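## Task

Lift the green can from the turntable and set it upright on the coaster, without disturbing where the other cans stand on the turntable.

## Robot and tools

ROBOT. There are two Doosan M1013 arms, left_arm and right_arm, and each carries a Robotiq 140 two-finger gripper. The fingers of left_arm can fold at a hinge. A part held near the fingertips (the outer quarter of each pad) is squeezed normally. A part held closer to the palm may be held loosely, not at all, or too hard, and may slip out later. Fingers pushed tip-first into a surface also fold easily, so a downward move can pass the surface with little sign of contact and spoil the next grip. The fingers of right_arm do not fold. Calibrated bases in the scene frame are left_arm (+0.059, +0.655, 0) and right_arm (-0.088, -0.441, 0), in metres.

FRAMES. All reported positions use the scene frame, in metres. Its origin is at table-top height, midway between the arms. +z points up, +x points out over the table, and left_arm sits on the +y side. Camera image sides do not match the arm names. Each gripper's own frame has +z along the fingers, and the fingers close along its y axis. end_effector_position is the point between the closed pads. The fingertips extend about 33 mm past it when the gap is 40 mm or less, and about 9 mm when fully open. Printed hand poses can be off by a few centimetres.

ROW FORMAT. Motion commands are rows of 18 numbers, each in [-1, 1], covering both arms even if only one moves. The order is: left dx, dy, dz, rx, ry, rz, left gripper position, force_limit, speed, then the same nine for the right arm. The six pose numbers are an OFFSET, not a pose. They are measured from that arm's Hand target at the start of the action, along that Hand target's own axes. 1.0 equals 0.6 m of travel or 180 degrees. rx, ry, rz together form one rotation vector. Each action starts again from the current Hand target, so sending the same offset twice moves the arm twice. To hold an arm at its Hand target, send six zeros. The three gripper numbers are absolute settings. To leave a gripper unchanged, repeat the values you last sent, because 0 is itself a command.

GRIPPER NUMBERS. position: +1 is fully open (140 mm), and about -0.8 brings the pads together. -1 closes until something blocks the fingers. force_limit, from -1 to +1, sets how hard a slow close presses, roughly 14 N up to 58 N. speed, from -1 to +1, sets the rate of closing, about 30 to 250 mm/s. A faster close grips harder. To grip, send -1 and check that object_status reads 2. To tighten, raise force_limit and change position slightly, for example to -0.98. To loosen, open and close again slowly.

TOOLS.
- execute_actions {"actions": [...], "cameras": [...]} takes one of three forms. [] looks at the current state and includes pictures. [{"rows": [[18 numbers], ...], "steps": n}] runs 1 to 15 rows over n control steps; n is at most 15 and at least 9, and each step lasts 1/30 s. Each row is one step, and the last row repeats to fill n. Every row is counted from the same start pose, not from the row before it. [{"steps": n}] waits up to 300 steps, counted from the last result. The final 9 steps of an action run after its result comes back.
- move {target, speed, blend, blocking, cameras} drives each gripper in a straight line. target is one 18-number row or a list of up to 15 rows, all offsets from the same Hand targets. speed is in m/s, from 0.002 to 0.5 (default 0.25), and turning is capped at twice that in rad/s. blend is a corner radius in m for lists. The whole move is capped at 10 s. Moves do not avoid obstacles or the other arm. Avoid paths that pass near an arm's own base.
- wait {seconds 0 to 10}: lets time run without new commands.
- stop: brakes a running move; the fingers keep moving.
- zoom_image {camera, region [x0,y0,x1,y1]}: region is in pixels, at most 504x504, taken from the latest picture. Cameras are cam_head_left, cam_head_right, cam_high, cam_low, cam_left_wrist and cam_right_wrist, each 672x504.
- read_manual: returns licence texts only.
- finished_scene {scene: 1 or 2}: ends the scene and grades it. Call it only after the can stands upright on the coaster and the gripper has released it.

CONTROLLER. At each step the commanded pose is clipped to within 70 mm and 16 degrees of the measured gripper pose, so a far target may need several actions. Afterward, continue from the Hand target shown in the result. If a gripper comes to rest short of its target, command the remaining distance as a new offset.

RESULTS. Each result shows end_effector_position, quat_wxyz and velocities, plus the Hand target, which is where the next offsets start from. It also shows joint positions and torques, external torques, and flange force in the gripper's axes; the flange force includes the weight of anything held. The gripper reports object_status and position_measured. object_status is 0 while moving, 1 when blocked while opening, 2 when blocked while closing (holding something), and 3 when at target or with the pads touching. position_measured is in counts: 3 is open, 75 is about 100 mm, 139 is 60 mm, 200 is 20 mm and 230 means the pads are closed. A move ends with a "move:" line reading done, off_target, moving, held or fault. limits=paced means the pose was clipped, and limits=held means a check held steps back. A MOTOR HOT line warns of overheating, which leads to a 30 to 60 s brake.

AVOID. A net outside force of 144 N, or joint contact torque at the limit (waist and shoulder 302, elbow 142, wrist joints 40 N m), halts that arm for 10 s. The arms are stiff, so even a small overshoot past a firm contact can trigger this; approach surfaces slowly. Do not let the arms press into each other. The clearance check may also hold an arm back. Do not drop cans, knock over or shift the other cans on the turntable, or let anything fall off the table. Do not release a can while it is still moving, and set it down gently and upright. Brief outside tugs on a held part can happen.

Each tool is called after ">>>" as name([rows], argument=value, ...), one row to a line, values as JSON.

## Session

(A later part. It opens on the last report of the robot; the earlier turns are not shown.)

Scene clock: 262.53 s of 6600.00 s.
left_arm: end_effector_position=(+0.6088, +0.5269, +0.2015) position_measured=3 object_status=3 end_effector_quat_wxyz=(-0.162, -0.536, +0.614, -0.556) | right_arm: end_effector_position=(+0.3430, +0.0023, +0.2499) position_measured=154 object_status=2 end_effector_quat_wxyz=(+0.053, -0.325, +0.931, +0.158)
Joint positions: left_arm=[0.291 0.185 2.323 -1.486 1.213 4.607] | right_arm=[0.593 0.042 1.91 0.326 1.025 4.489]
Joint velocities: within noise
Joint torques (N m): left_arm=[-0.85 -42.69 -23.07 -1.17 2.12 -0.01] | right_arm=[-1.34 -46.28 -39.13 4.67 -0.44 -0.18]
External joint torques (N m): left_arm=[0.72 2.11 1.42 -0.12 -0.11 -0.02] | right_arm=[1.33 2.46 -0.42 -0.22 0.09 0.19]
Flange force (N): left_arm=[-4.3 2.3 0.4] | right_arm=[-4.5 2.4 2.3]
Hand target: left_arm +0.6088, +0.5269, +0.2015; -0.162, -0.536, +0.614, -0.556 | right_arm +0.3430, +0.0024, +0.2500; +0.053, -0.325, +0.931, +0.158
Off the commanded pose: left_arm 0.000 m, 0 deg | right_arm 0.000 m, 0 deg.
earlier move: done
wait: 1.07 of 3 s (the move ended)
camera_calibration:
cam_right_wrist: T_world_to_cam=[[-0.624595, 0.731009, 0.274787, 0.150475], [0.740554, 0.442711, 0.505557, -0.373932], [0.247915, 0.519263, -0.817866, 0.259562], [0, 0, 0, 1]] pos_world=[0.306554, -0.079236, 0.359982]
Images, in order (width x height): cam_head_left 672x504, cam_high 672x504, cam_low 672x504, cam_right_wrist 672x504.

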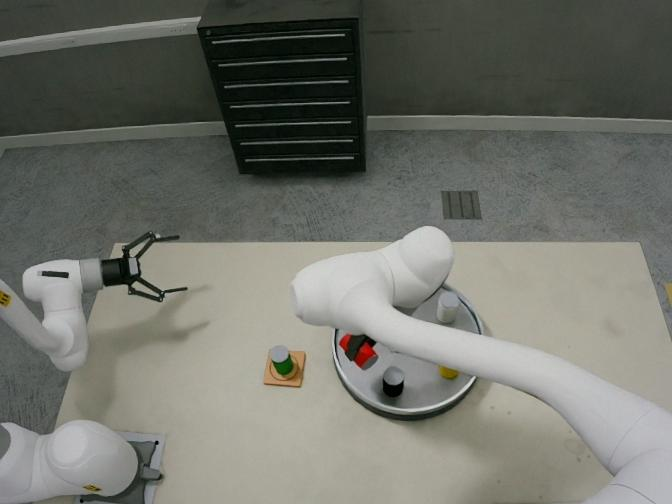

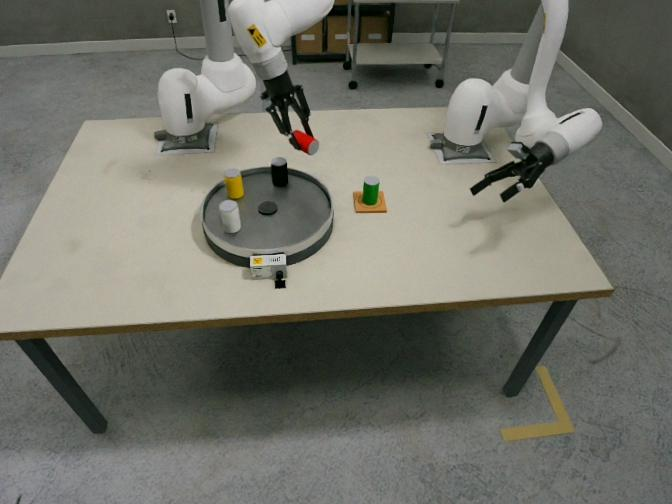

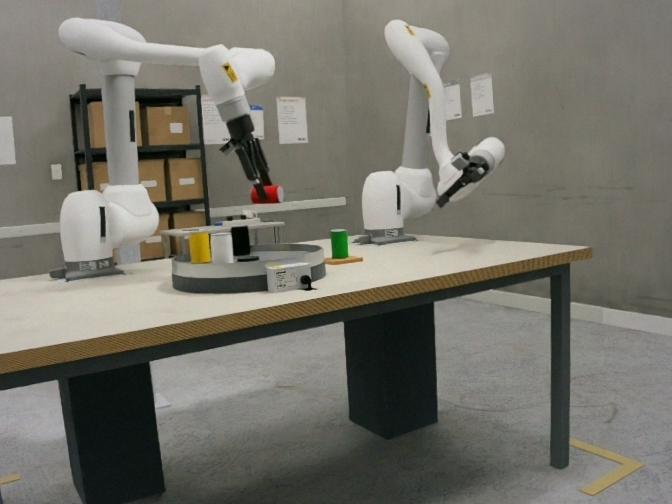

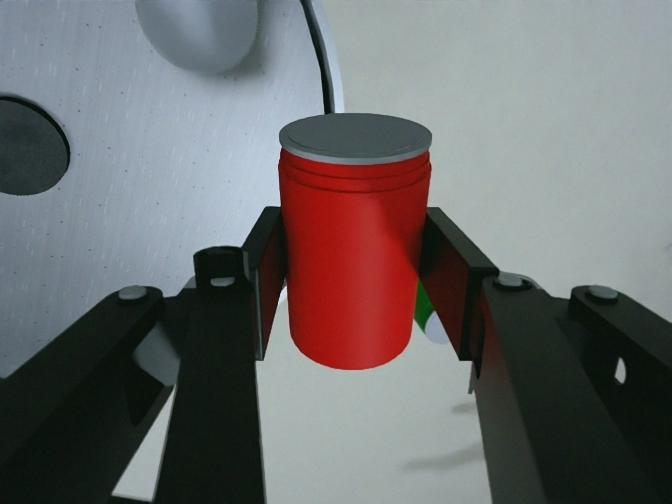

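>>> move(target=[0,0,0,0,0,0,1,0,0, -0.04148,-0.05423,0.05570,0.07759,0.49688,0.05039,-1,0,-1], speed=0.3, cameras=["cam_right_wrist", "cam_head_left", "cam_high", "cam_low"])

Scene clock: 281.03 s of 6600.00 s.
left_arm: end_effector_position=(+0.6088, +0.5269, +0.2015) position_measured=3 object_status=3 end_effector_quat_wxyz=(-0.162, -0.536, +0.614, -0.556) | right_arm: end_effector_position=(+0.3826, +0.0039, +0.2151) position_measured=154 object_status=2 end_effector_quat_wxyz=(-0.591, -0.266, +0.731, -0.215) end_effector_velocity=(+0.000, +0.000, +0.000) end_effector_angular_velocity=(-0.007, +0.006, +0.002)
Joint positions: left_arm=[0.291 0.185 2.323 -1.486 1.213 4.607] | right_arm=[0.7 0.88 1.18 0.005 2.442 4.717]
Joint velocities: left_arm=[within noise] | right_arm=[0 0.003 0 -0.002 0.006 -0.001]
Joint torques (N m): left_arm=[-0.76 -43 -23.07 -1.16 2.14 -0.01] | right_arm=[-1.61 -117.88 -33.68 3.99 3.47 -0.29]
External joint torques (N m): left_arm=[0.85 2.32 1.43 -0.12 -0.14 -0.01] | right_arm=[1.59 4.05 -0.55 -0.18 -0.77 0.29]
Flange force (N): left_arm=[-4.9 2.3 0.3] | right_arm=[-5.4 2.0 -5.8]
Hand target: left_arm +0.6088, +0.5269, +0.2015; -0.162, -0.536, +0.614, -0.556 | right_arm +0.3826, +0.0039, +0.2150; -0.591, -0.266, +0.730, -0.215
Off the commanded pose: left_arm 0.000 m, 0 deg | right_arm 0.000 m, 0 deg.
Kept back: nothing.
move: done
camera_calibration:
cam_right_wrist: T_world_to_cam=[[-0.630308, 0.776301, 0.00827518, 0.242972], [0.402663, 0.336014, -0.851444, 0.0351897], [-0.663757, -0.533341, -0.52438, 0.51024], [0, 0, 0, 1]] pos_world=[0.477653, 0.0716882, 0.295511]
Images, in order (width x height): cam_head_left 672x504, cam_high 672x504, cam_low 672x504, cam_right_wrist 672x504.

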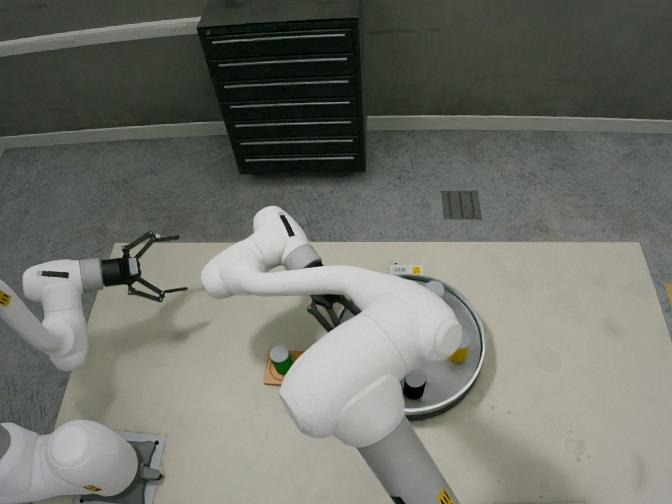

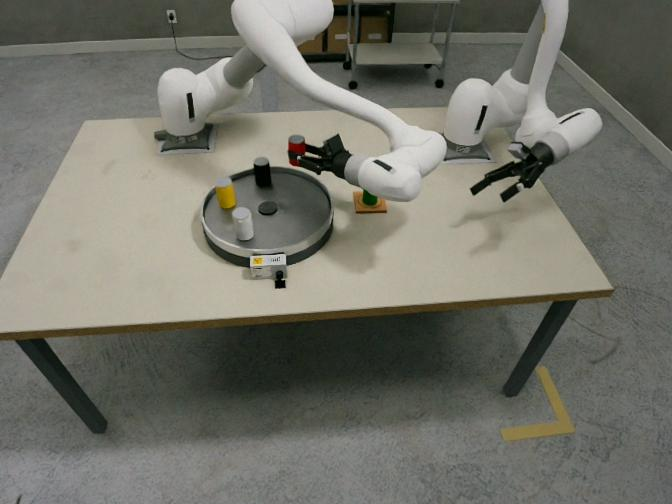

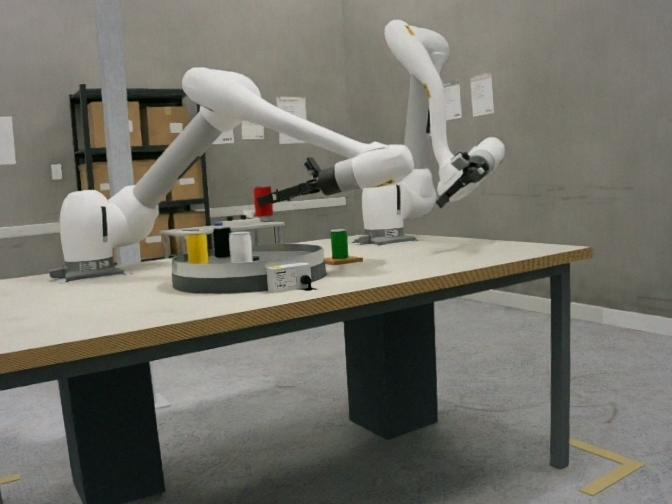

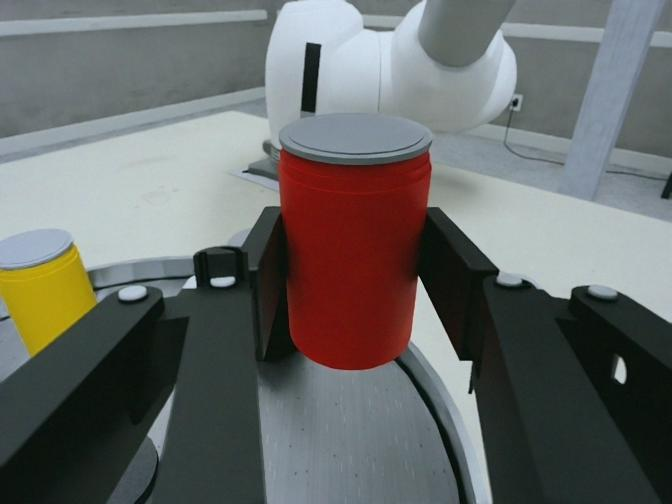

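>>> zoom_image(camera="cam_low", region=[170, 150, 370, 300])

>>> zoom_image(camera="cam_low", region=[230, 170, 300, 230])

>>> zoom_image(camera="cam_right_wrist", region=[250, 90, 460, 390])

Scaled by 2.520 from the camera's 672x504 image, which has a finer 960x720 frame.

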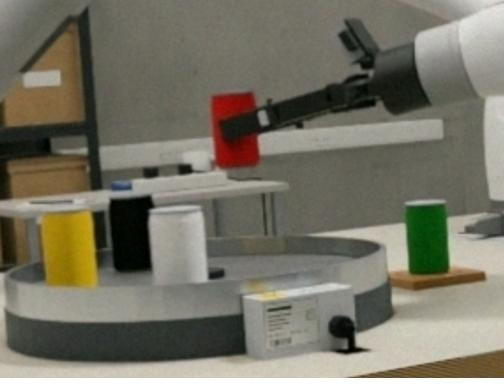

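Scaled by 7.200 from the camera's 672x504 image, which has a finer 960x720 frame.

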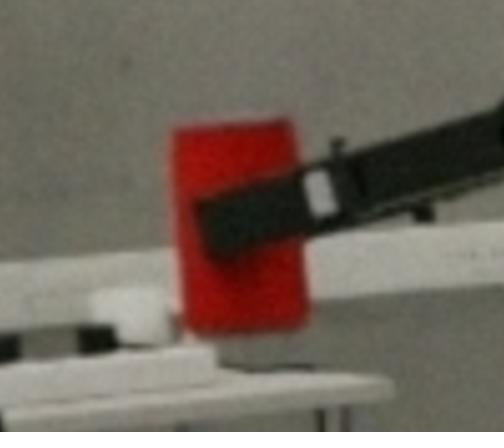

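Scaled by 1.680 from the camera's 672x504 image, which has a finer 960x720 frame.

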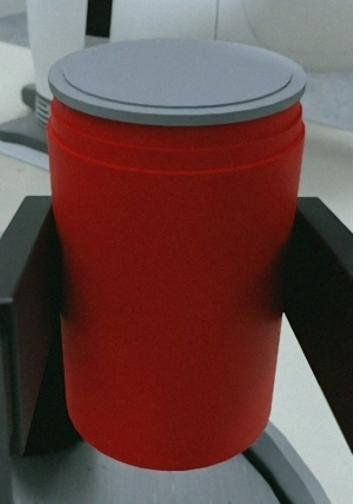

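>>> zoom_image(camera="cam_low", region=[180, 215, 260, 275])

>>> zoom_image(camera="cam_low", region=[310, 215, 370, 275])

Scaled by 6.300 from the camera's 672x504 image, which has a finer 960x720 frame.

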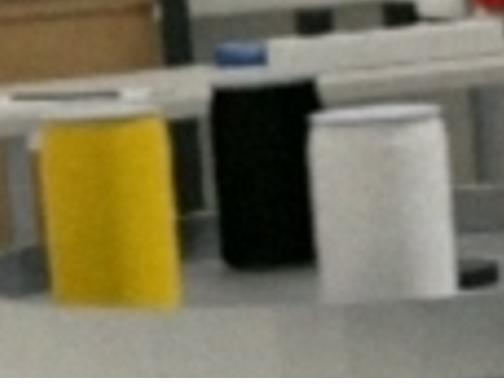

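Scaled by 8.400 from the camera's 672x504 image, which has a finer 960x720 frame.

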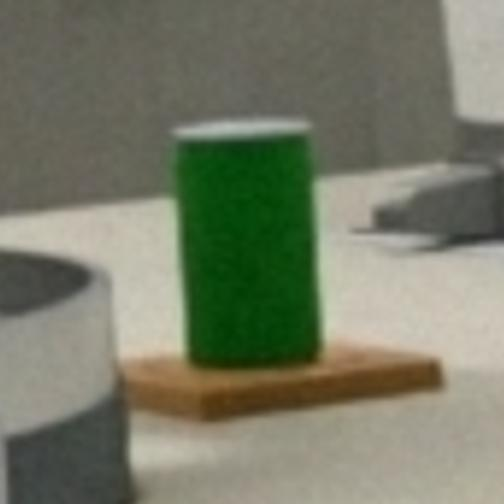

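>>> wait(seconds=0.1, cameras=["cam_right_wrist"])

Scene clock: 294.60 s of 6600.00 s.
left_arm: end_effector_position=(+0.6088, +0.5269, +0.2015) position_measured=3 object_status=3 end_effector_quat_wxyz=(-0.162, -0.536, +0.614, -0.556) | right_arm: end_effector_position=(+0.3826, +0.0039, +0.2150) position_measured=154 object_status=2 end_effector_quat_wxyz=(-0.591, -0.266, +0.730, -0.215)
Joint positions: left_arm=[0.291 0.185 2.323 -1.486 1.213 4.607] | right_arm=[0.7 0.881 1.18 0.005 2.442 4.717]
Joint velocities: within noise
Joint torques (N m): left_arm=[-0.75 -42.98 -23.2 -1.21 2.1 -0.02] | right_arm=[-1.55 -119 -33.64 3.94 3.18 -0.21]
External joint torques (N m): left_arm=[0.66 2.38 1.57 -0.08 -0.09 -0.01] | right_arm=[1.55 5.58 -0.46 -0.15 -0.48 0.21]
Flange force (N): left_arm=[-4.8 2.5 0.6] | right_arm=[-6.8 2.0 -8.0]
Hand target: left_arm +0.6088, +0.5269, +0.2015; -0.162, -0.536, +0.614, -0.556 | right_arm +0.3826, +0.0039, +0.2150; -0.591, -0.266, +0.730, -0.215
Off the commanded pose: left_arm 0.000 m, 0 deg | right_arm 0.000 m, 0 deg.
Steps of this call (1-407: nothing new was sent). Readings (end_effector_position of left_arm | right_arm; what the end effector reports):
1: (+0.6088, +0.5269, +0.2015) | (+0.3826, +0.0039, +0.2151) | left_arm position_measured=3 object_status=3 | right_arm position_measured=154 object_status=2
2: (+0.6088, +0.5269, +0.2015) | (+0.3826, +0.0039, +0.2151) | left_arm position_measured=3 object_status=3 | right_arm position_measured=154 object_status=2
4: (+0.6088, +0.5269, +0.2015) | (+0.3826, +0.0039, +0.2151) | left_arm position_measured=3 object_status=3 | right_arm position_measured=154 object_status=2
8: (+0.6088, +0.5269, +0.2015) | (+0.3826, +0.0039, +0.2150) | left_arm position_measured=3 object_status=3 | right_arm position_measured=154 object_status=2
407: the state above
camera_calibration:
cam_right_wrist: T_world_to_cam=[[-0.630387, 0.776238, 0.00820047, 0.243032], [0.402225, 0.335648, -0.851796, 0.0353937], [-0.663948, -0.533662, -0.52381, 0.510155], [0, 0, 0, 1]] pos_world=[0.477685, 0.0717202, 0.29538]
Images, in order (width x height): cam_right_wrist 672x504.

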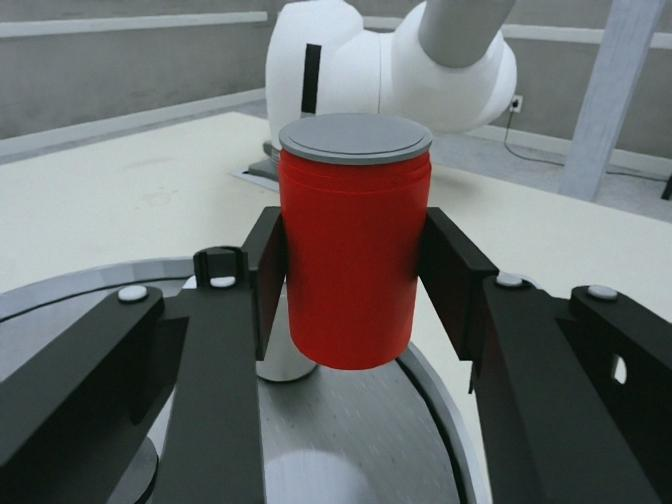

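>>> execute_actions(actions=[], cameras=["cam_right_wrist", "cam_low"])

Scene clock: 296.07 s of 6600.00 s.
left_arm: end_effector_position=(+0.6088, +0.5269, +0.2015) position_measured=3 object_status=3 end_effector_quat_wxyz=(-0.162, -0.536, +0.614, -0.556) | right_arm: end_effector_position=(+0.3826, +0.0039, +0.2150) position_measured=154 object_status=2 end_effector_quat_wxyz=(-0.591, -0.266, +0.730, -0.215)
Joint positions: left_arm=[0.291 0.185 2.323 -1.486 1.213 4.607] | right_arm=[0.7 0.881 1.18 0.005 2.442 4.717]
Joint velocities: within noise
Joint torques (N m): left_arm=[-0.88 -42.97 -23.19 -1.18 2.16 -0.04] | right_arm=[-1.22 -118.91 -33.79 3.92 3.22 -0.22]
External joint torques (N m): left_arm=[0.85 2.32 1.5 -0.11 -0.15 0.01] | right_arm=[1.23 5.5 -0.32 -0.13 -0.52 0.22]
Flange force (N): left_arm=[-4.9 2.4 0.3] | right_arm=[-6.7 1.7 -7.4]
Hand target: left_arm +0.6088, +0.5269, +0.2015; -0.162, -0.536, +0.614, -0.556 | right_arm +0.3826, +0.0039, +0.2150; -0.591, -0.266, +0.730, -0.215
Off the commanded pose: left_arm 0.000 m, 0 deg | right_arm 0.000 m, 0 deg.
Steps of this call (1-44: nothing new was sent). Readings (end_effector_position of left_arm | right_arm; what the end effector reports):
1: (+0.6088, +0.5269, +0.2015) | (+0.3826, +0.0039, +0.2150) | left_arm position_measured=3 object_status=3 | right_arm position_measured=154 object_status=2
2: (+0.6088, +0.5269, +0.2015) | (+0.3826, +0.0039, +0.2150) | left_arm position_measured=3 object_status=3 | right_arm position_measured=154 object_status=2
4: (+0.6088, +0.5269, +0.2015) | (+0.3826, +0.0039, +0.2150) | left_arm position_measured=3 object_status=3 | right_arm position_measured=154 object_status=2
8: (+0.6088, +0.5269, +0.2015) | (+0.3826, +0.0039, +0.2150) | left_arm position_measured=3 object_status=3 | right_arm position_measured=154 object_status=2
44: the state above
camera_calibration:
cam_right_wrist: T_world_to_cam=[[-0.630387, 0.776238, 0.00820055, 0.243032], [0.402225, 0.335648, -0.851796, 0.0353936], [-0.663948, -0.533662, -0.52381, 0.510155], [0, 0, 0, 1]] pos_world=[0.477685, 0.0717202, 0.29538]
Images, in order (width x height): cam_low 672x504, cam_right_wrist 672x504.

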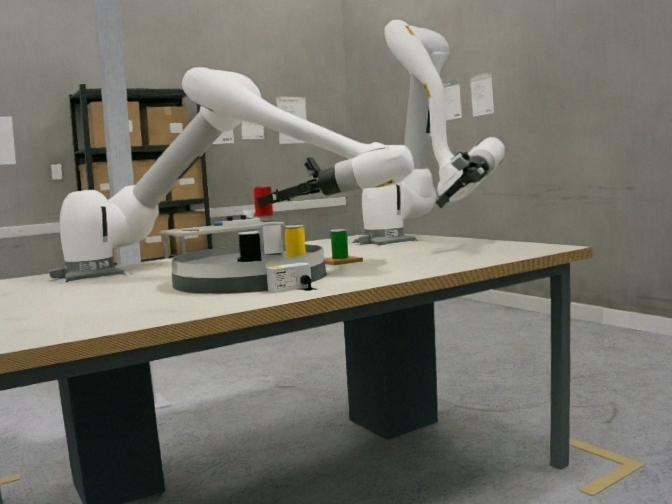

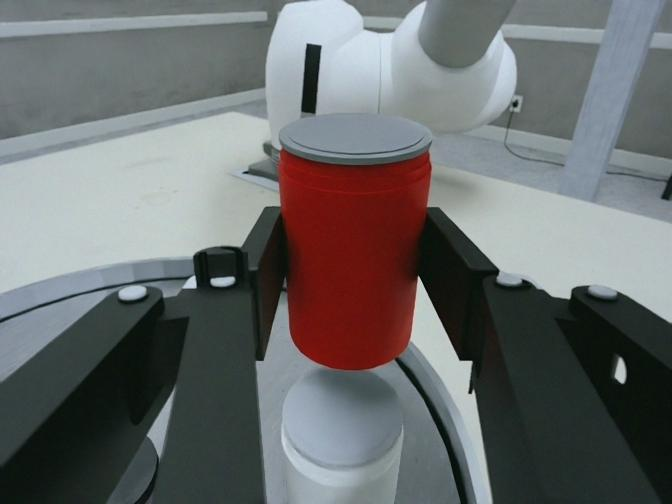

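>>> execute_actions([
  {"steps": 1},
], cameras=[])

Scene clock: 301.97 s of 6600.00 s.
left_arm: end_effector_position=(+0.6088, +0.5269, +0.2015) position_measured=3 object_status=3 end_effector_quat_wxyz=(-0.162, -0.536, +0.614, -0.556) | right_arm: end_effector_position=(+0.3826, +0.0039, +0.2150) position_measured=154 object_status=2 end_effector_quat_wxyz=(-0.591, -0.266, +0.730, -0.215)
Joint positions: left_arm=[0.291 0.185 2.323 -1.486 1.213 4.607] | right_arm=[0.7 0.881 1.18 0.005 2.442 4.717]
Joint velocities: within noise
Joint torques (N m): left_arm=[-0.99 -42.91 -23.12 -1.17 2.15 0.01] | right_arm=[-1.34 -118.59 -33.8 3.95 3.26 -0.21]
External joint torques (N m): left_arm=[1.06 2.23 1.44 -0.11 -0.15 -0.04] | right_arm=[1.34 5.16 -0.3 -0.17 -0.56 0.21]
Flange force (N): left_arm=[-4.8 2.3 -0.2] | right_arm=[-6.4 1.7 -6.8]
Hand target: left_arm +0.6088, +0.5269, +0.2015; -0.162, -0.536, +0.614, -0.556 | right_arm +0.3826, +0.0039, +0.2150; -0.591, -0.266, +0.730, -0.215
Off the commanded pose: left_arm 0.000 m, 0 deg | right_arm 0.000 m, 0 deg.
Steps of this call (1-177: nothing new was sent). Readings (end_effector_position of left_arm | right_arm; what the end effector reports):
1: (+0.6088, +0.5269, +0.2015) | (+0.3826, +0.0039, +0.2150) | left_arm position_measured=3 object_status=3 | right_arm position_measured=154 object_status=2
2: (+0.6088, +0.5269, +0.2015) | (+0.3826, +0.0039, +0.2150) | left_arm position_measured=3 object_status=3 | right_arm position_measured=154 object_status=2
4: (+0.6088, +0.5269, +0.2015) | (+0.3826, +0.0039, +0.2150) | left_arm position_measured=3 object_status=3 | right_arm position_measured=154 object_status=2
8: (+0.6088, +0.5269, +0.2015) | (+0.3826, +0.0039, +0.2150) | left_arm position_measured=3 object_status=3 | right_arm position_measured=154 object_status=2
177: the state above
No camera images: "cameras" was empty.

>>> execute_actions([
  {"steps": 300},
], cameras=[])

>>> execute_actions([
  {"steps": 135},
], cameras=[])

>>> move(target=[0,0,0,0,0,0,1,0,0,-0.17933,0,0.03812,0,0,0,-1,0,-1], speed=0.15, cameras=["cam_right_wrist", "cam_low"])

Scene clock: 311.97 s of 6600.00 s.
left_arm: end_effector_position=(+0.6088, +0.5269, +0.2015) position_measured=3 object_status=3 end_effector_quat_wxyz=(-0.162, -0.536, +0.614, -0.556) | right_arm: end_effector_position=(+0.3826, +0.0039, +0.2150) position_measured=154 object_status=2 end_effector_quat_wxyz=(-0.591, -0.266, +0.730, -0.215)
Joint positions: left_arm=[0.291 0.185 2.323 -1.486 1.213 4.607] | right_arm=[0.7 0.881 1.18 0.005 2.442 4.717]
Joint velocities: within noise
Joint torques (N m): left_arm=[-0.7 -42.74 -23.13 -1.15 2.15 0.01] | right_arm=[-1.29 -118.65 -33.58 3.95 3.21 -0.16]
External joint torques (N m): left_arm=[0.8 2.06 1.46 -0.13 -0.15 -0.03] | right_arm=[1.28 5.25 -0.51 -0.17 -0.51 0.16]
Flange force (N): left_arm=[-4.2 2.3 0.3] | right_arm=[-6.5 1.6 -7.7]
Hand target: left_arm +0.6088, +0.5269, +0.2015; -0.162, -0.536, +0.614, -0.556 | right_arm +0.3826, +0.0039, +0.2150; -0.591, -0.266, +0.730, -0.215
Off the commanded pose: left_arm 0.000 m, 0 deg | right_arm 0.000 m, 0 deg.
Steps of this call (1-300: nothing new was sent). Readings (end_effector_position of left_arm | right_arm; what the end effector reports):
1: (+0.6088, +0.5269, +0.2015) | (+0.3826, +0.0039, +0.2150) | left_arm position_measured=3 object_status=3 | right_arm position_measured=154 object_status=2
2: (+0.6088, +0.5269, +0.2015) | (+0.3826, +0.0039, +0.2150) | left_arm position_measured=3 object_status=3 | right_arm position_measured=154 object_status=2
4: (+0.6088, +0.5269, +0.2015) | (+0.3826, +0.0039, +0.2150) | left_arm position_measured=3 object_status=3 | right_arm position_measured=154 object_status=2
8: (+0.6088, +0.5269, +0.2015) | (+0.3826, +0.0039, +0.2150) | left_arm position_measured=3 object_status=3 | right_arm position_measured=154 object_status=2
300: the state above
No camera images: "cameras" was empty.

Scene clock: 316.47 s of 6600.00 s.
left_arm: end_effector_position=(+0.6088, +0.5269, +0.2015) position_measured=3 object_status=3 end_effector_quat_wxyz=(-0.162, -0.536, +0.614, -0.556) | right_arm: end_effector_position=(+0.3826, +0.0039, +0.2150) position_measured=154 object_status=2 end_effector_quat_wxyz=(-0.591, -0.266, +0.730, -0.215)
Joint positions: left_arm=[0.291 0.185 2.323 -1.486 1.213 4.607] | right_arm=[0.7 0.881 1.18 0.005 2.442 4.717]
Joint velocities: within noise
Joint torques (N m): left_arm=[-0.78 -43.01 -23.02 -1.19 2.13 -0.01] | right_arm=[-1.26 -118.46 -33.67 3.89 3.24 -0.19]
External joint torques (N m): left_arm=[0.75 2.37 1.39 -0.09 -0.12 -0.01] | right_arm=[1.28 5.05 -0.42 -0.11 -0.55 0.19]
Flange force (N): left_arm=[-4.9 2.1 0.5] | right_arm=[-6.3 1.7 -7.1]
Hand target: left_arm +0.6088, +0.5269, +0.2015; -0.162, -0.536, +0.614, -0.556 | right_arm +0.3826, +0.0039, +0.2150; -0.591, -0.266, +0.730, -0.215
Off the commanded pose: left_arm 0.000 m, 0 deg | right_arm 0.000 m, 0 deg.
Steps of this call (1-135: nothing new was sent). Readings (end_effector_position of left_arm | right_arm; what the end effector reports):
1: (+0.6088, +0.5269, +0.2015) | (+0.3826, +0.0039, +0.2150) | left_arm position_measured=3 object_status=3 | right_arm position_measured=154 object_status=2
2: (+0.6088, +0.5269, +0.2015) | (+0.3826, +0.0039, +0.2150) | left_arm position_measured=3 object_status=3 | right_arm position_measured=154 object_status=2
4: (+0.6088, +0.5269, +0.2015) | (+0.3826, +0.0039, +0.2150) | left_arm position_measured=3 object_status=3 | right_arm position_measured=154 object_status=2
8: (+0.6088, +0.5269, +0.2015) | (+0.3826, +0.0039, +0.2150) | left_arm position_measured=3 object_status=3 | right_arm position_measured=154 object_status=2
135: the state above
No camera images: "cameras" was empty.

Scene clock: 317.63 s of 6600.00 s.
left_arm: end_effector_position=(+0.6088, +0.5269, +0.2015) position_measured=3 object_status=3 end_effector_quat_wxyz=(-0.162, -0.536, +0.614, -0.556) | right_arm: end_effector_position=(+0.3826, +0.0039, +0.1052) position_measured=154 object_status=2 end_effector_quat_wxyz=(-0.591, -0.266, +0.730, -0.215)
Joint positions: left_arm=[0.291 0.185 2.323 -1.486 1.213 4.607] | right_arm=[0.7 0.981 1.206 0.005 2.316 4.716]
Joint velocities: within noise
Joint torques (N m): left_arm=[-0.85 -42.89 -23.1 -1.2 2.14 -0.04] | right_arm=[-1.14 -121.28 -31.59 3.69 3.35 -0.25]
External joint torques (N m): left_arm=[0.8 2.27 1.45 -0.09 -0.13 0.01] | right_arm=[1.17 4.2 0.18 -0.17 -0.65 0.25]
Flange force (N): left_arm=[-4.8 2.3 0.3] | right_arm=[-5.7 1.4 -3.2]
Hand target: left_arm +0.6088, +0.5269, +0.2015; -0.162, -0.536, +0.614, -0.556 | right_arm +0.3826, +0.0039, +0.1050; -0.591, -0.266, +0.730, -0.215
Off the commanded pose: left_arm 0.000 m, 0 deg | right_arm 0.000 m, 0 deg.
Kept back: nothing.
move: done
camera_calibration:
cam_right_wrist: T_world_to_cam=[[-0.630391, 0.776235, 0.0081802, 0.243939], [0.402235, 0.335637, -0.851795, -0.0581965], [-0.663938, -0.533673, -0.523811, 0.452624], [0, 0, 0, 1]] pos_world=[0.4777, 0.0717318, 0.185522]
Images, in order (width x height): cam_low 672x504, cam_right_wrist 672x504.

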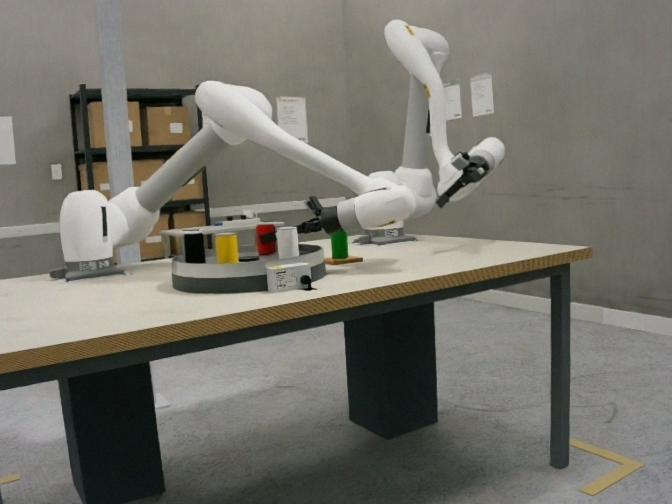

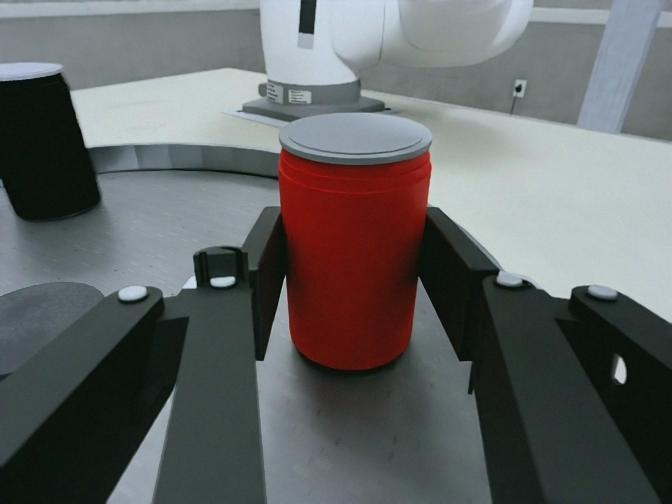

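>>> execute_actions([
  {"steps": 30},
], cameras=[])

>>> execute_actions([
  {"rows": [[0,0,0,0,0,0,1,0,0,0,0,0,0,0,0,0.3,0,0.5]], "steps": 9},
], cameras=[])

>>> move(target=[0,0,0,0,0,0,1,0,0,0.2445,0,-0.05198,0,0,0,0.3,0,0.5], speed=0.35)

Scene clock: 318.63 s of 6600.00 s.
left_arm: end_effector_position=(+0.6088, +0.5269, +0.2015) position_measured=3 object_status=3 end_effector_quat_wxyz=(-0.162, -0.536, +0.614, -0.556) | right_arm: end_effector_position=(+0.3826, +0.0039, +0.1050) position_measured=154 object_status=2 end_effector_quat_wxyz=(-0.591, -0.266, +0.730, -0.215)
Joint positions: left_arm=[0.291 0.185 2.323 -1.486 1.213 4.607] | right_arm=[0.7 0.981 1.206 0.005 2.316 4.716]
Joint velocities: within noise
Joint torques (N m): left_arm=[-0.95 -43.02 -23.15 -1.16 2.11 -0.04] | right_arm=[-1.42 -122.27 -30.95 3.68 3.24 -0.16]
External joint torques (N m): left_arm=[0.87 2.38 1.48 -0.13 -0.11 0.02] | right_arm=[1.41 5.46 -0.37 -0.18 -0.54 0.16]
Flange force (N): left_arm=[-5.1 2.4 0.3] | right_arm=[-7.5 1.7 -6.5]
Hand target: left_arm +0.6088, +0.5269, +0.2015; -0.162, -0.536, +0.614, -0.556 | right_arm +0.3826, +0.0039, +0.1050; -0.591, -0.266, +0.730, -0.215
Off the commanded pose: left_arm 0.000 m, 0 deg | right_arm 0.000 m, 0 deg.
Steps of this call (1-30: nothing new was sent). Readings (end_effector_position of left_arm | right_arm; what the end effector reports):
1: (+0.6088, +0.5269, +0.2015) | (+0.3826, +0.0039, +0.1051) | left_arm position_measured=3 object_status=3 | right_arm position_measured=154 object_status=2
2: (+0.6088, +0.5269, +0.2015) | (+0.3826, +0.0039, +0.1051) | left_arm position_measured=3 object_status=3 | right_arm position_measured=154 object_status=2
4: (+0.6088, +0.5269, +0.2015) | (+0.3826, +0.0039, +0.1051) | left_arm position_measured=3 object_status=3 | right_arm position_measured=154 object_status=2
8: (+0.6088, +0.5269, +0.2015) | (+0.3826, +0.0039, +0.1050) | left_arm position_measured=3 object_status=3 | right_arm position_measured=154 object_status=2
30: the state above
No camera images: "cameras" was empty.

Scene clock: 318.67 s of 6600.00 s.
left_arm: end_effector_position=(+0.6088, +0.5269, +0.2015) position_measured=3 object_status=3 end_effector_quat_wxyz=(-0.162, -0.536, +0.614, -0.556) | right_arm: end_effector_position=(+0.3826, +0.0039, +0.1050) position_measured=154 object_status=2 end_effector_quat_wxyz=(-0.591, -0.266, +0.730, -0.215)
Joint positions: left_arm=[0.291 0.185 2.323 -1.486 1.213 4.607] | right_arm=[0.7 0.981 1.206 0.005 2.316 4.716]
Joint velocities: within noise
Joint torques (N m): left_arm=[-0.88 -42.93 -23.18 -1.16 2.14 -0.06] | right_arm=[-1.26 -121.85 -31.12 3.69 3.29 -0.2]
External joint torques (N m): left_arm=[0.96 2.27 1.54 -0.12 -0.14 0.04] | right_arm=[1.27 5.06 -0.21 -0.19 -0.59 0.19]
Flange force (N): left_arm=[-4.9 2.6 0.1] | right_arm=[-7.0 1.5 -5.5]
Hand target: left_arm +0.6088, +0.5269, +0.2015; -0.162, -0.536, +0.614, -0.556 | right_arm +0.3826, +0.0039, +0.1050; -0.591, -0.266, +0.730, -0.215
Kept back: the last 9 steps of this action.
Steps of this call (1: nothing new was sent). Readings (end_effector_position of left_arm | right_arm; what the end effector reports):
1: the state above
No camera images: "cameras" was empty.

Scene clock: 320.20 s of 6600.00 s.
left_arm: end_effector_position=(+0.6088, +0.5269, +0.2015) position_measured=3 object_status=3 end_effector_quat_wxyz=(-0.162, -0.536, +0.614, -0.556) | right_arm: end_effector_position=(+0.3825, +0.0039, +0.2548) position_measured=91 object_status=3 end_effector_quat_wxyz=(-0.591, -0.266, +0.730, -0.215)
Joint positions: left_arm=[0.291 0.185 2.323 -1.486 1.213 4.607] | right_arm=[0.7 0.849 1.161 0.006 2.492 4.718]
Joint velocities: within noise
Joint torques (N m): left_arm=[-0.76 -43.11 -23.11 -1.17 2.12 -0.03] | right_arm=[-0.99 -115.7 -33.9 4.02 2.98 -0.17]
External joint torques (N m): left_arm=[0.68 2.49 1.45 -0.11 -0.11 0.01] | right_arm=[0.99 3.64 -1.06 -0.15 -0.31 0.17]
Flange force (N): left_arm=[-5.1 2.3 0.8] | right_arm=[-4.3 1.4 -7.9]
Hand target: left_arm +0.6088, +0.5269, +0.2015; -0.162, -0.536, +0.614, -0.556 | right_arm +0.3826, +0.0039, +0.2550; -0.591, -0.266, +0.730, -0.215
Off your previous action's commanded pose at its last step (step 9 of this call): left_arm 0.000 m, 0 deg | right_arm 0.000 m, 0 deg.
Off the commanded pose: left_arm 0.000 m, 0 deg | right_arm 0.000 m, 0 deg.
Kept back: nothing.
move: done
camera_calibration:
cam_left_wrist: T_world_to_cam=[[-0.835343, -0.206879, -0.509317, 0.728293], [0.203556, 0.744227, -0.636154, -0.386866], [0.510654, -0.635081, -0.579573, 0.276576], [0, 0, 0, 1]] pos_world=[0.545888, 0.614233, 0.285122]
cam_right_wrist: T_world_to_cam=[[-0.630399, 0.776228, 0.0081878, 0.242714], [0.402191, 0.335617, -0.851824, 0.0693313], [-0.663957, -0.533696, -0.523765, 0.530975], [0, 0, 0, 1]] pos_world=[0.477667, 0.071709, 0.335176]

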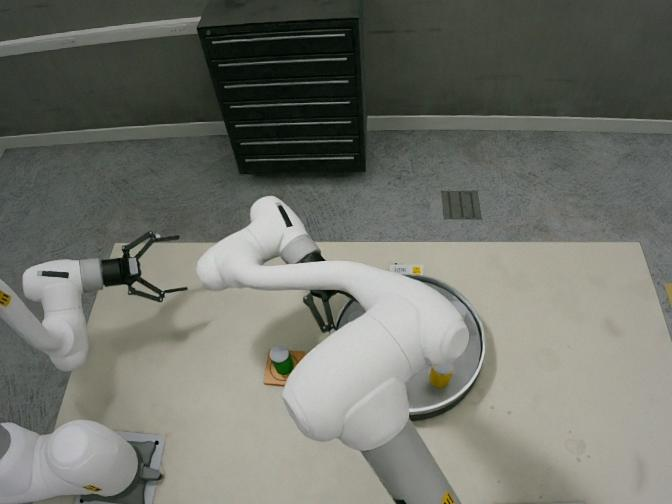

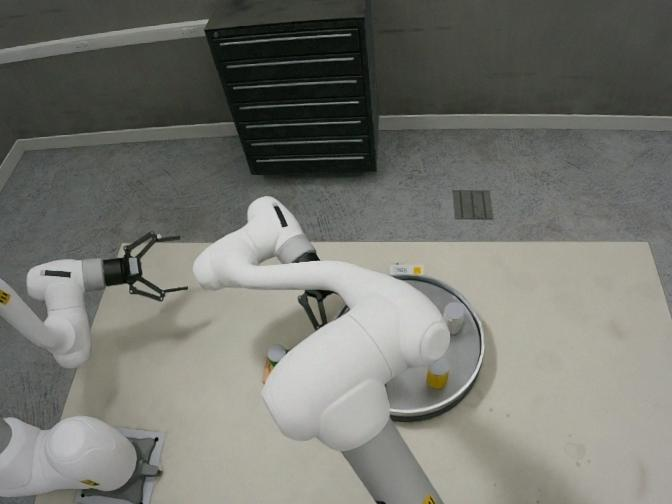

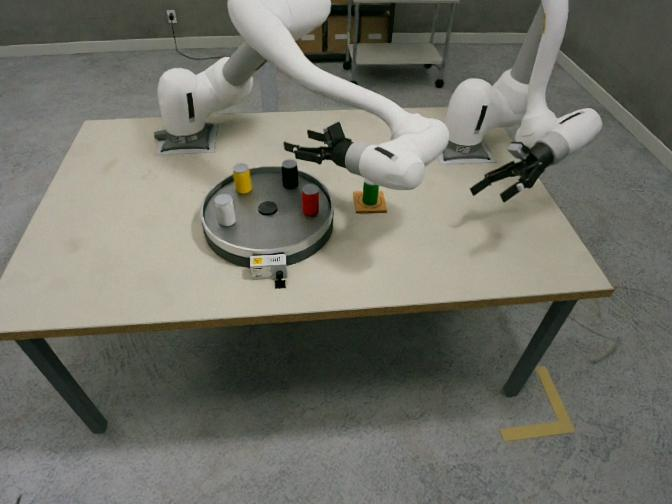

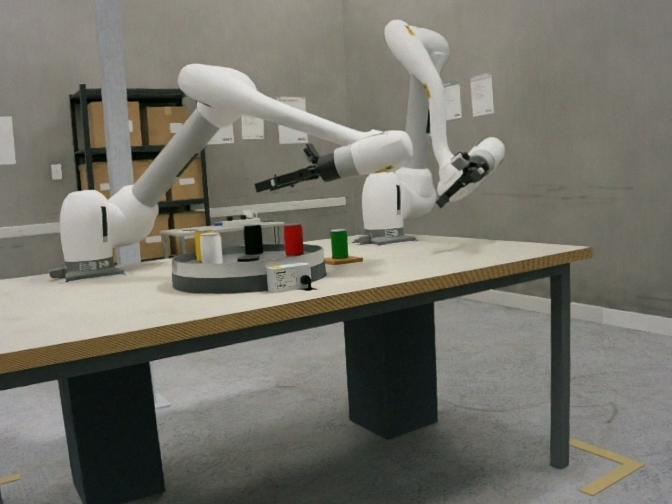

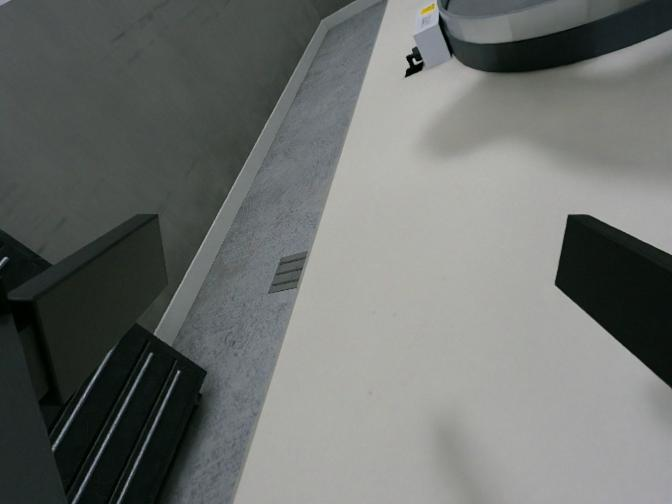

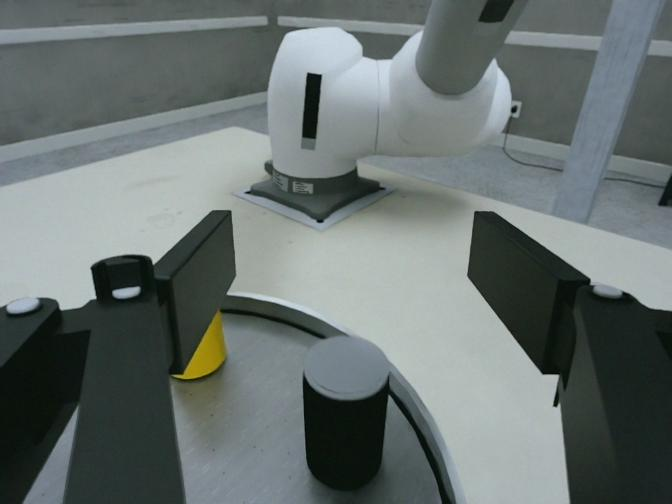

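>>> zoom_image(camera="cam_high", region=[180, 120, 420, 300])

>>> wait(seconds=1.0, cameras=["cam_high", "cam_low"])

Scaled by 2.100 from the camera's 672x504 image, which has a finer 960x720 frame.

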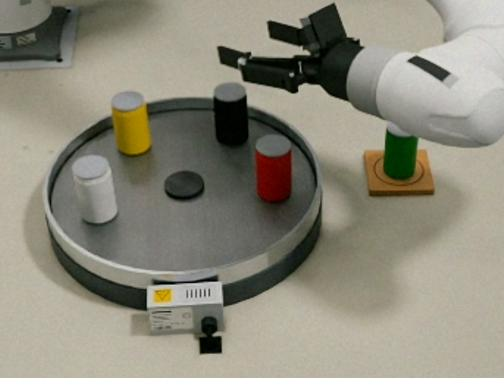

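Scene clock: 321.57 s of 6600.00 s.
left_arm: end_effector_position=(+0.6088, +0.5269, +0.2015) position_measured=3 object_status=3 end_effector_quat_wxyz=(-0.162, -0.536, +0.614, -0.556) | right_arm: end_effector_position=(+0.3826, +0.0039, +0.2550) position_measured=91 object_status=3 end_effector_quat_wxyz=(-0.591, -0.266, +0.730, -0.215)
Joint positions: left_arm=[0.291 0.185 2.323 -1.486 1.213 4.607] | right_arm=[0.7 0.849 1.161 0.006 2.493 4.718]
Joint velocities: within noise
Joint torques (N m): left_arm=[-0.93 -43.05 -23.22 -1.17 2.12 -0.02] | right_arm=[-1.11 -116.27 -34.17 4.06 2.56 -0.27]
External joint torques (N m): left_arm=[0.91 2.41 1.58 -0.11 -0.11 -0.01] | right_arm=[1.12 4.03 -0.87 -0.18 0.12 0.26]
Flange force (N): left_arm=[-5.1 2.5 0.2] | right_arm=[-4.3 1.6 -8.5]
Hand target: left_arm +0.6088, +0.5269, +0.2015; -0.162, -0.536, +0.614, -0.556 | right_arm +0.3826, +0.0039, +0.2550; -0.591, -0.266, +0.730, -0.215
Off the commanded pose: left_arm 0.000 m, 0 deg | right_arm 0.000 m, 0 deg.
Steps of this call (1-41: nothing new was sent). Readings (end_effector_position of left_arm | right_arm; what the end effector reports):
1: (+0.6088, +0.5269, +0.2015) | (+0.3826, +0.0039, +0.2549) | left_arm position_measured=3 object_status=3 | right_arm position_measured=91 object_status=3
2: (+0.6088, +0.5269, +0.2015) | (+0.3826, +0.0039, +0.2549) | left_arm position_measured=3 object_status=3 | right_arm position_measured=91 object_status=3
4: (+0.6088, +0.5269, +0.2015) | (+0.3826, +0.0039, +0.2550) | left_arm position_measured=3 object_status=3 | right_arm position_measured=91 object_status=3
8: (+0.6088, +0.5269, +0.2015) | (+0.3826, +0.0039, +0.2550) | left_arm position_measured=3 object_status=3 | right_arm position_measured=91 object_status=3
41: the state above
Images, in order (width x height): cam_high 672x504, cam_low 672x504.

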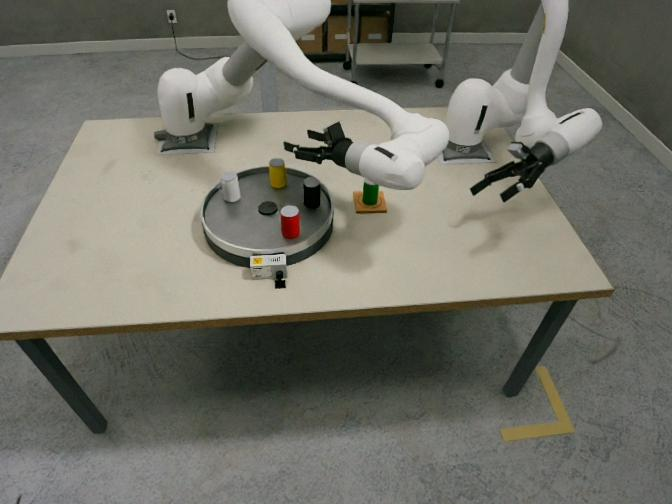

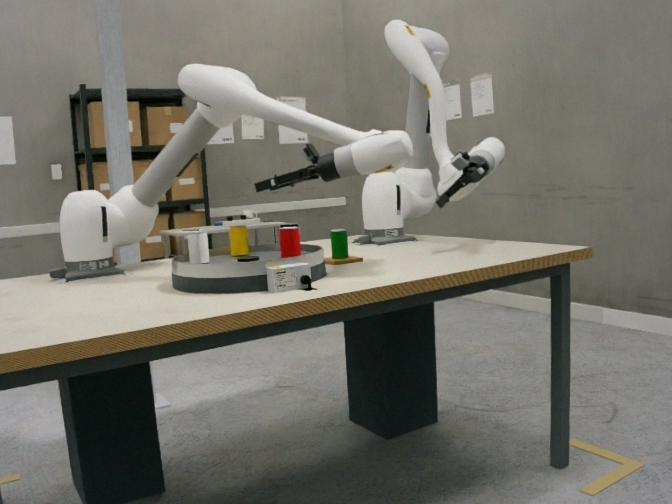

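>>> finished_scene(scene=2)

The scene is finished: the task was done.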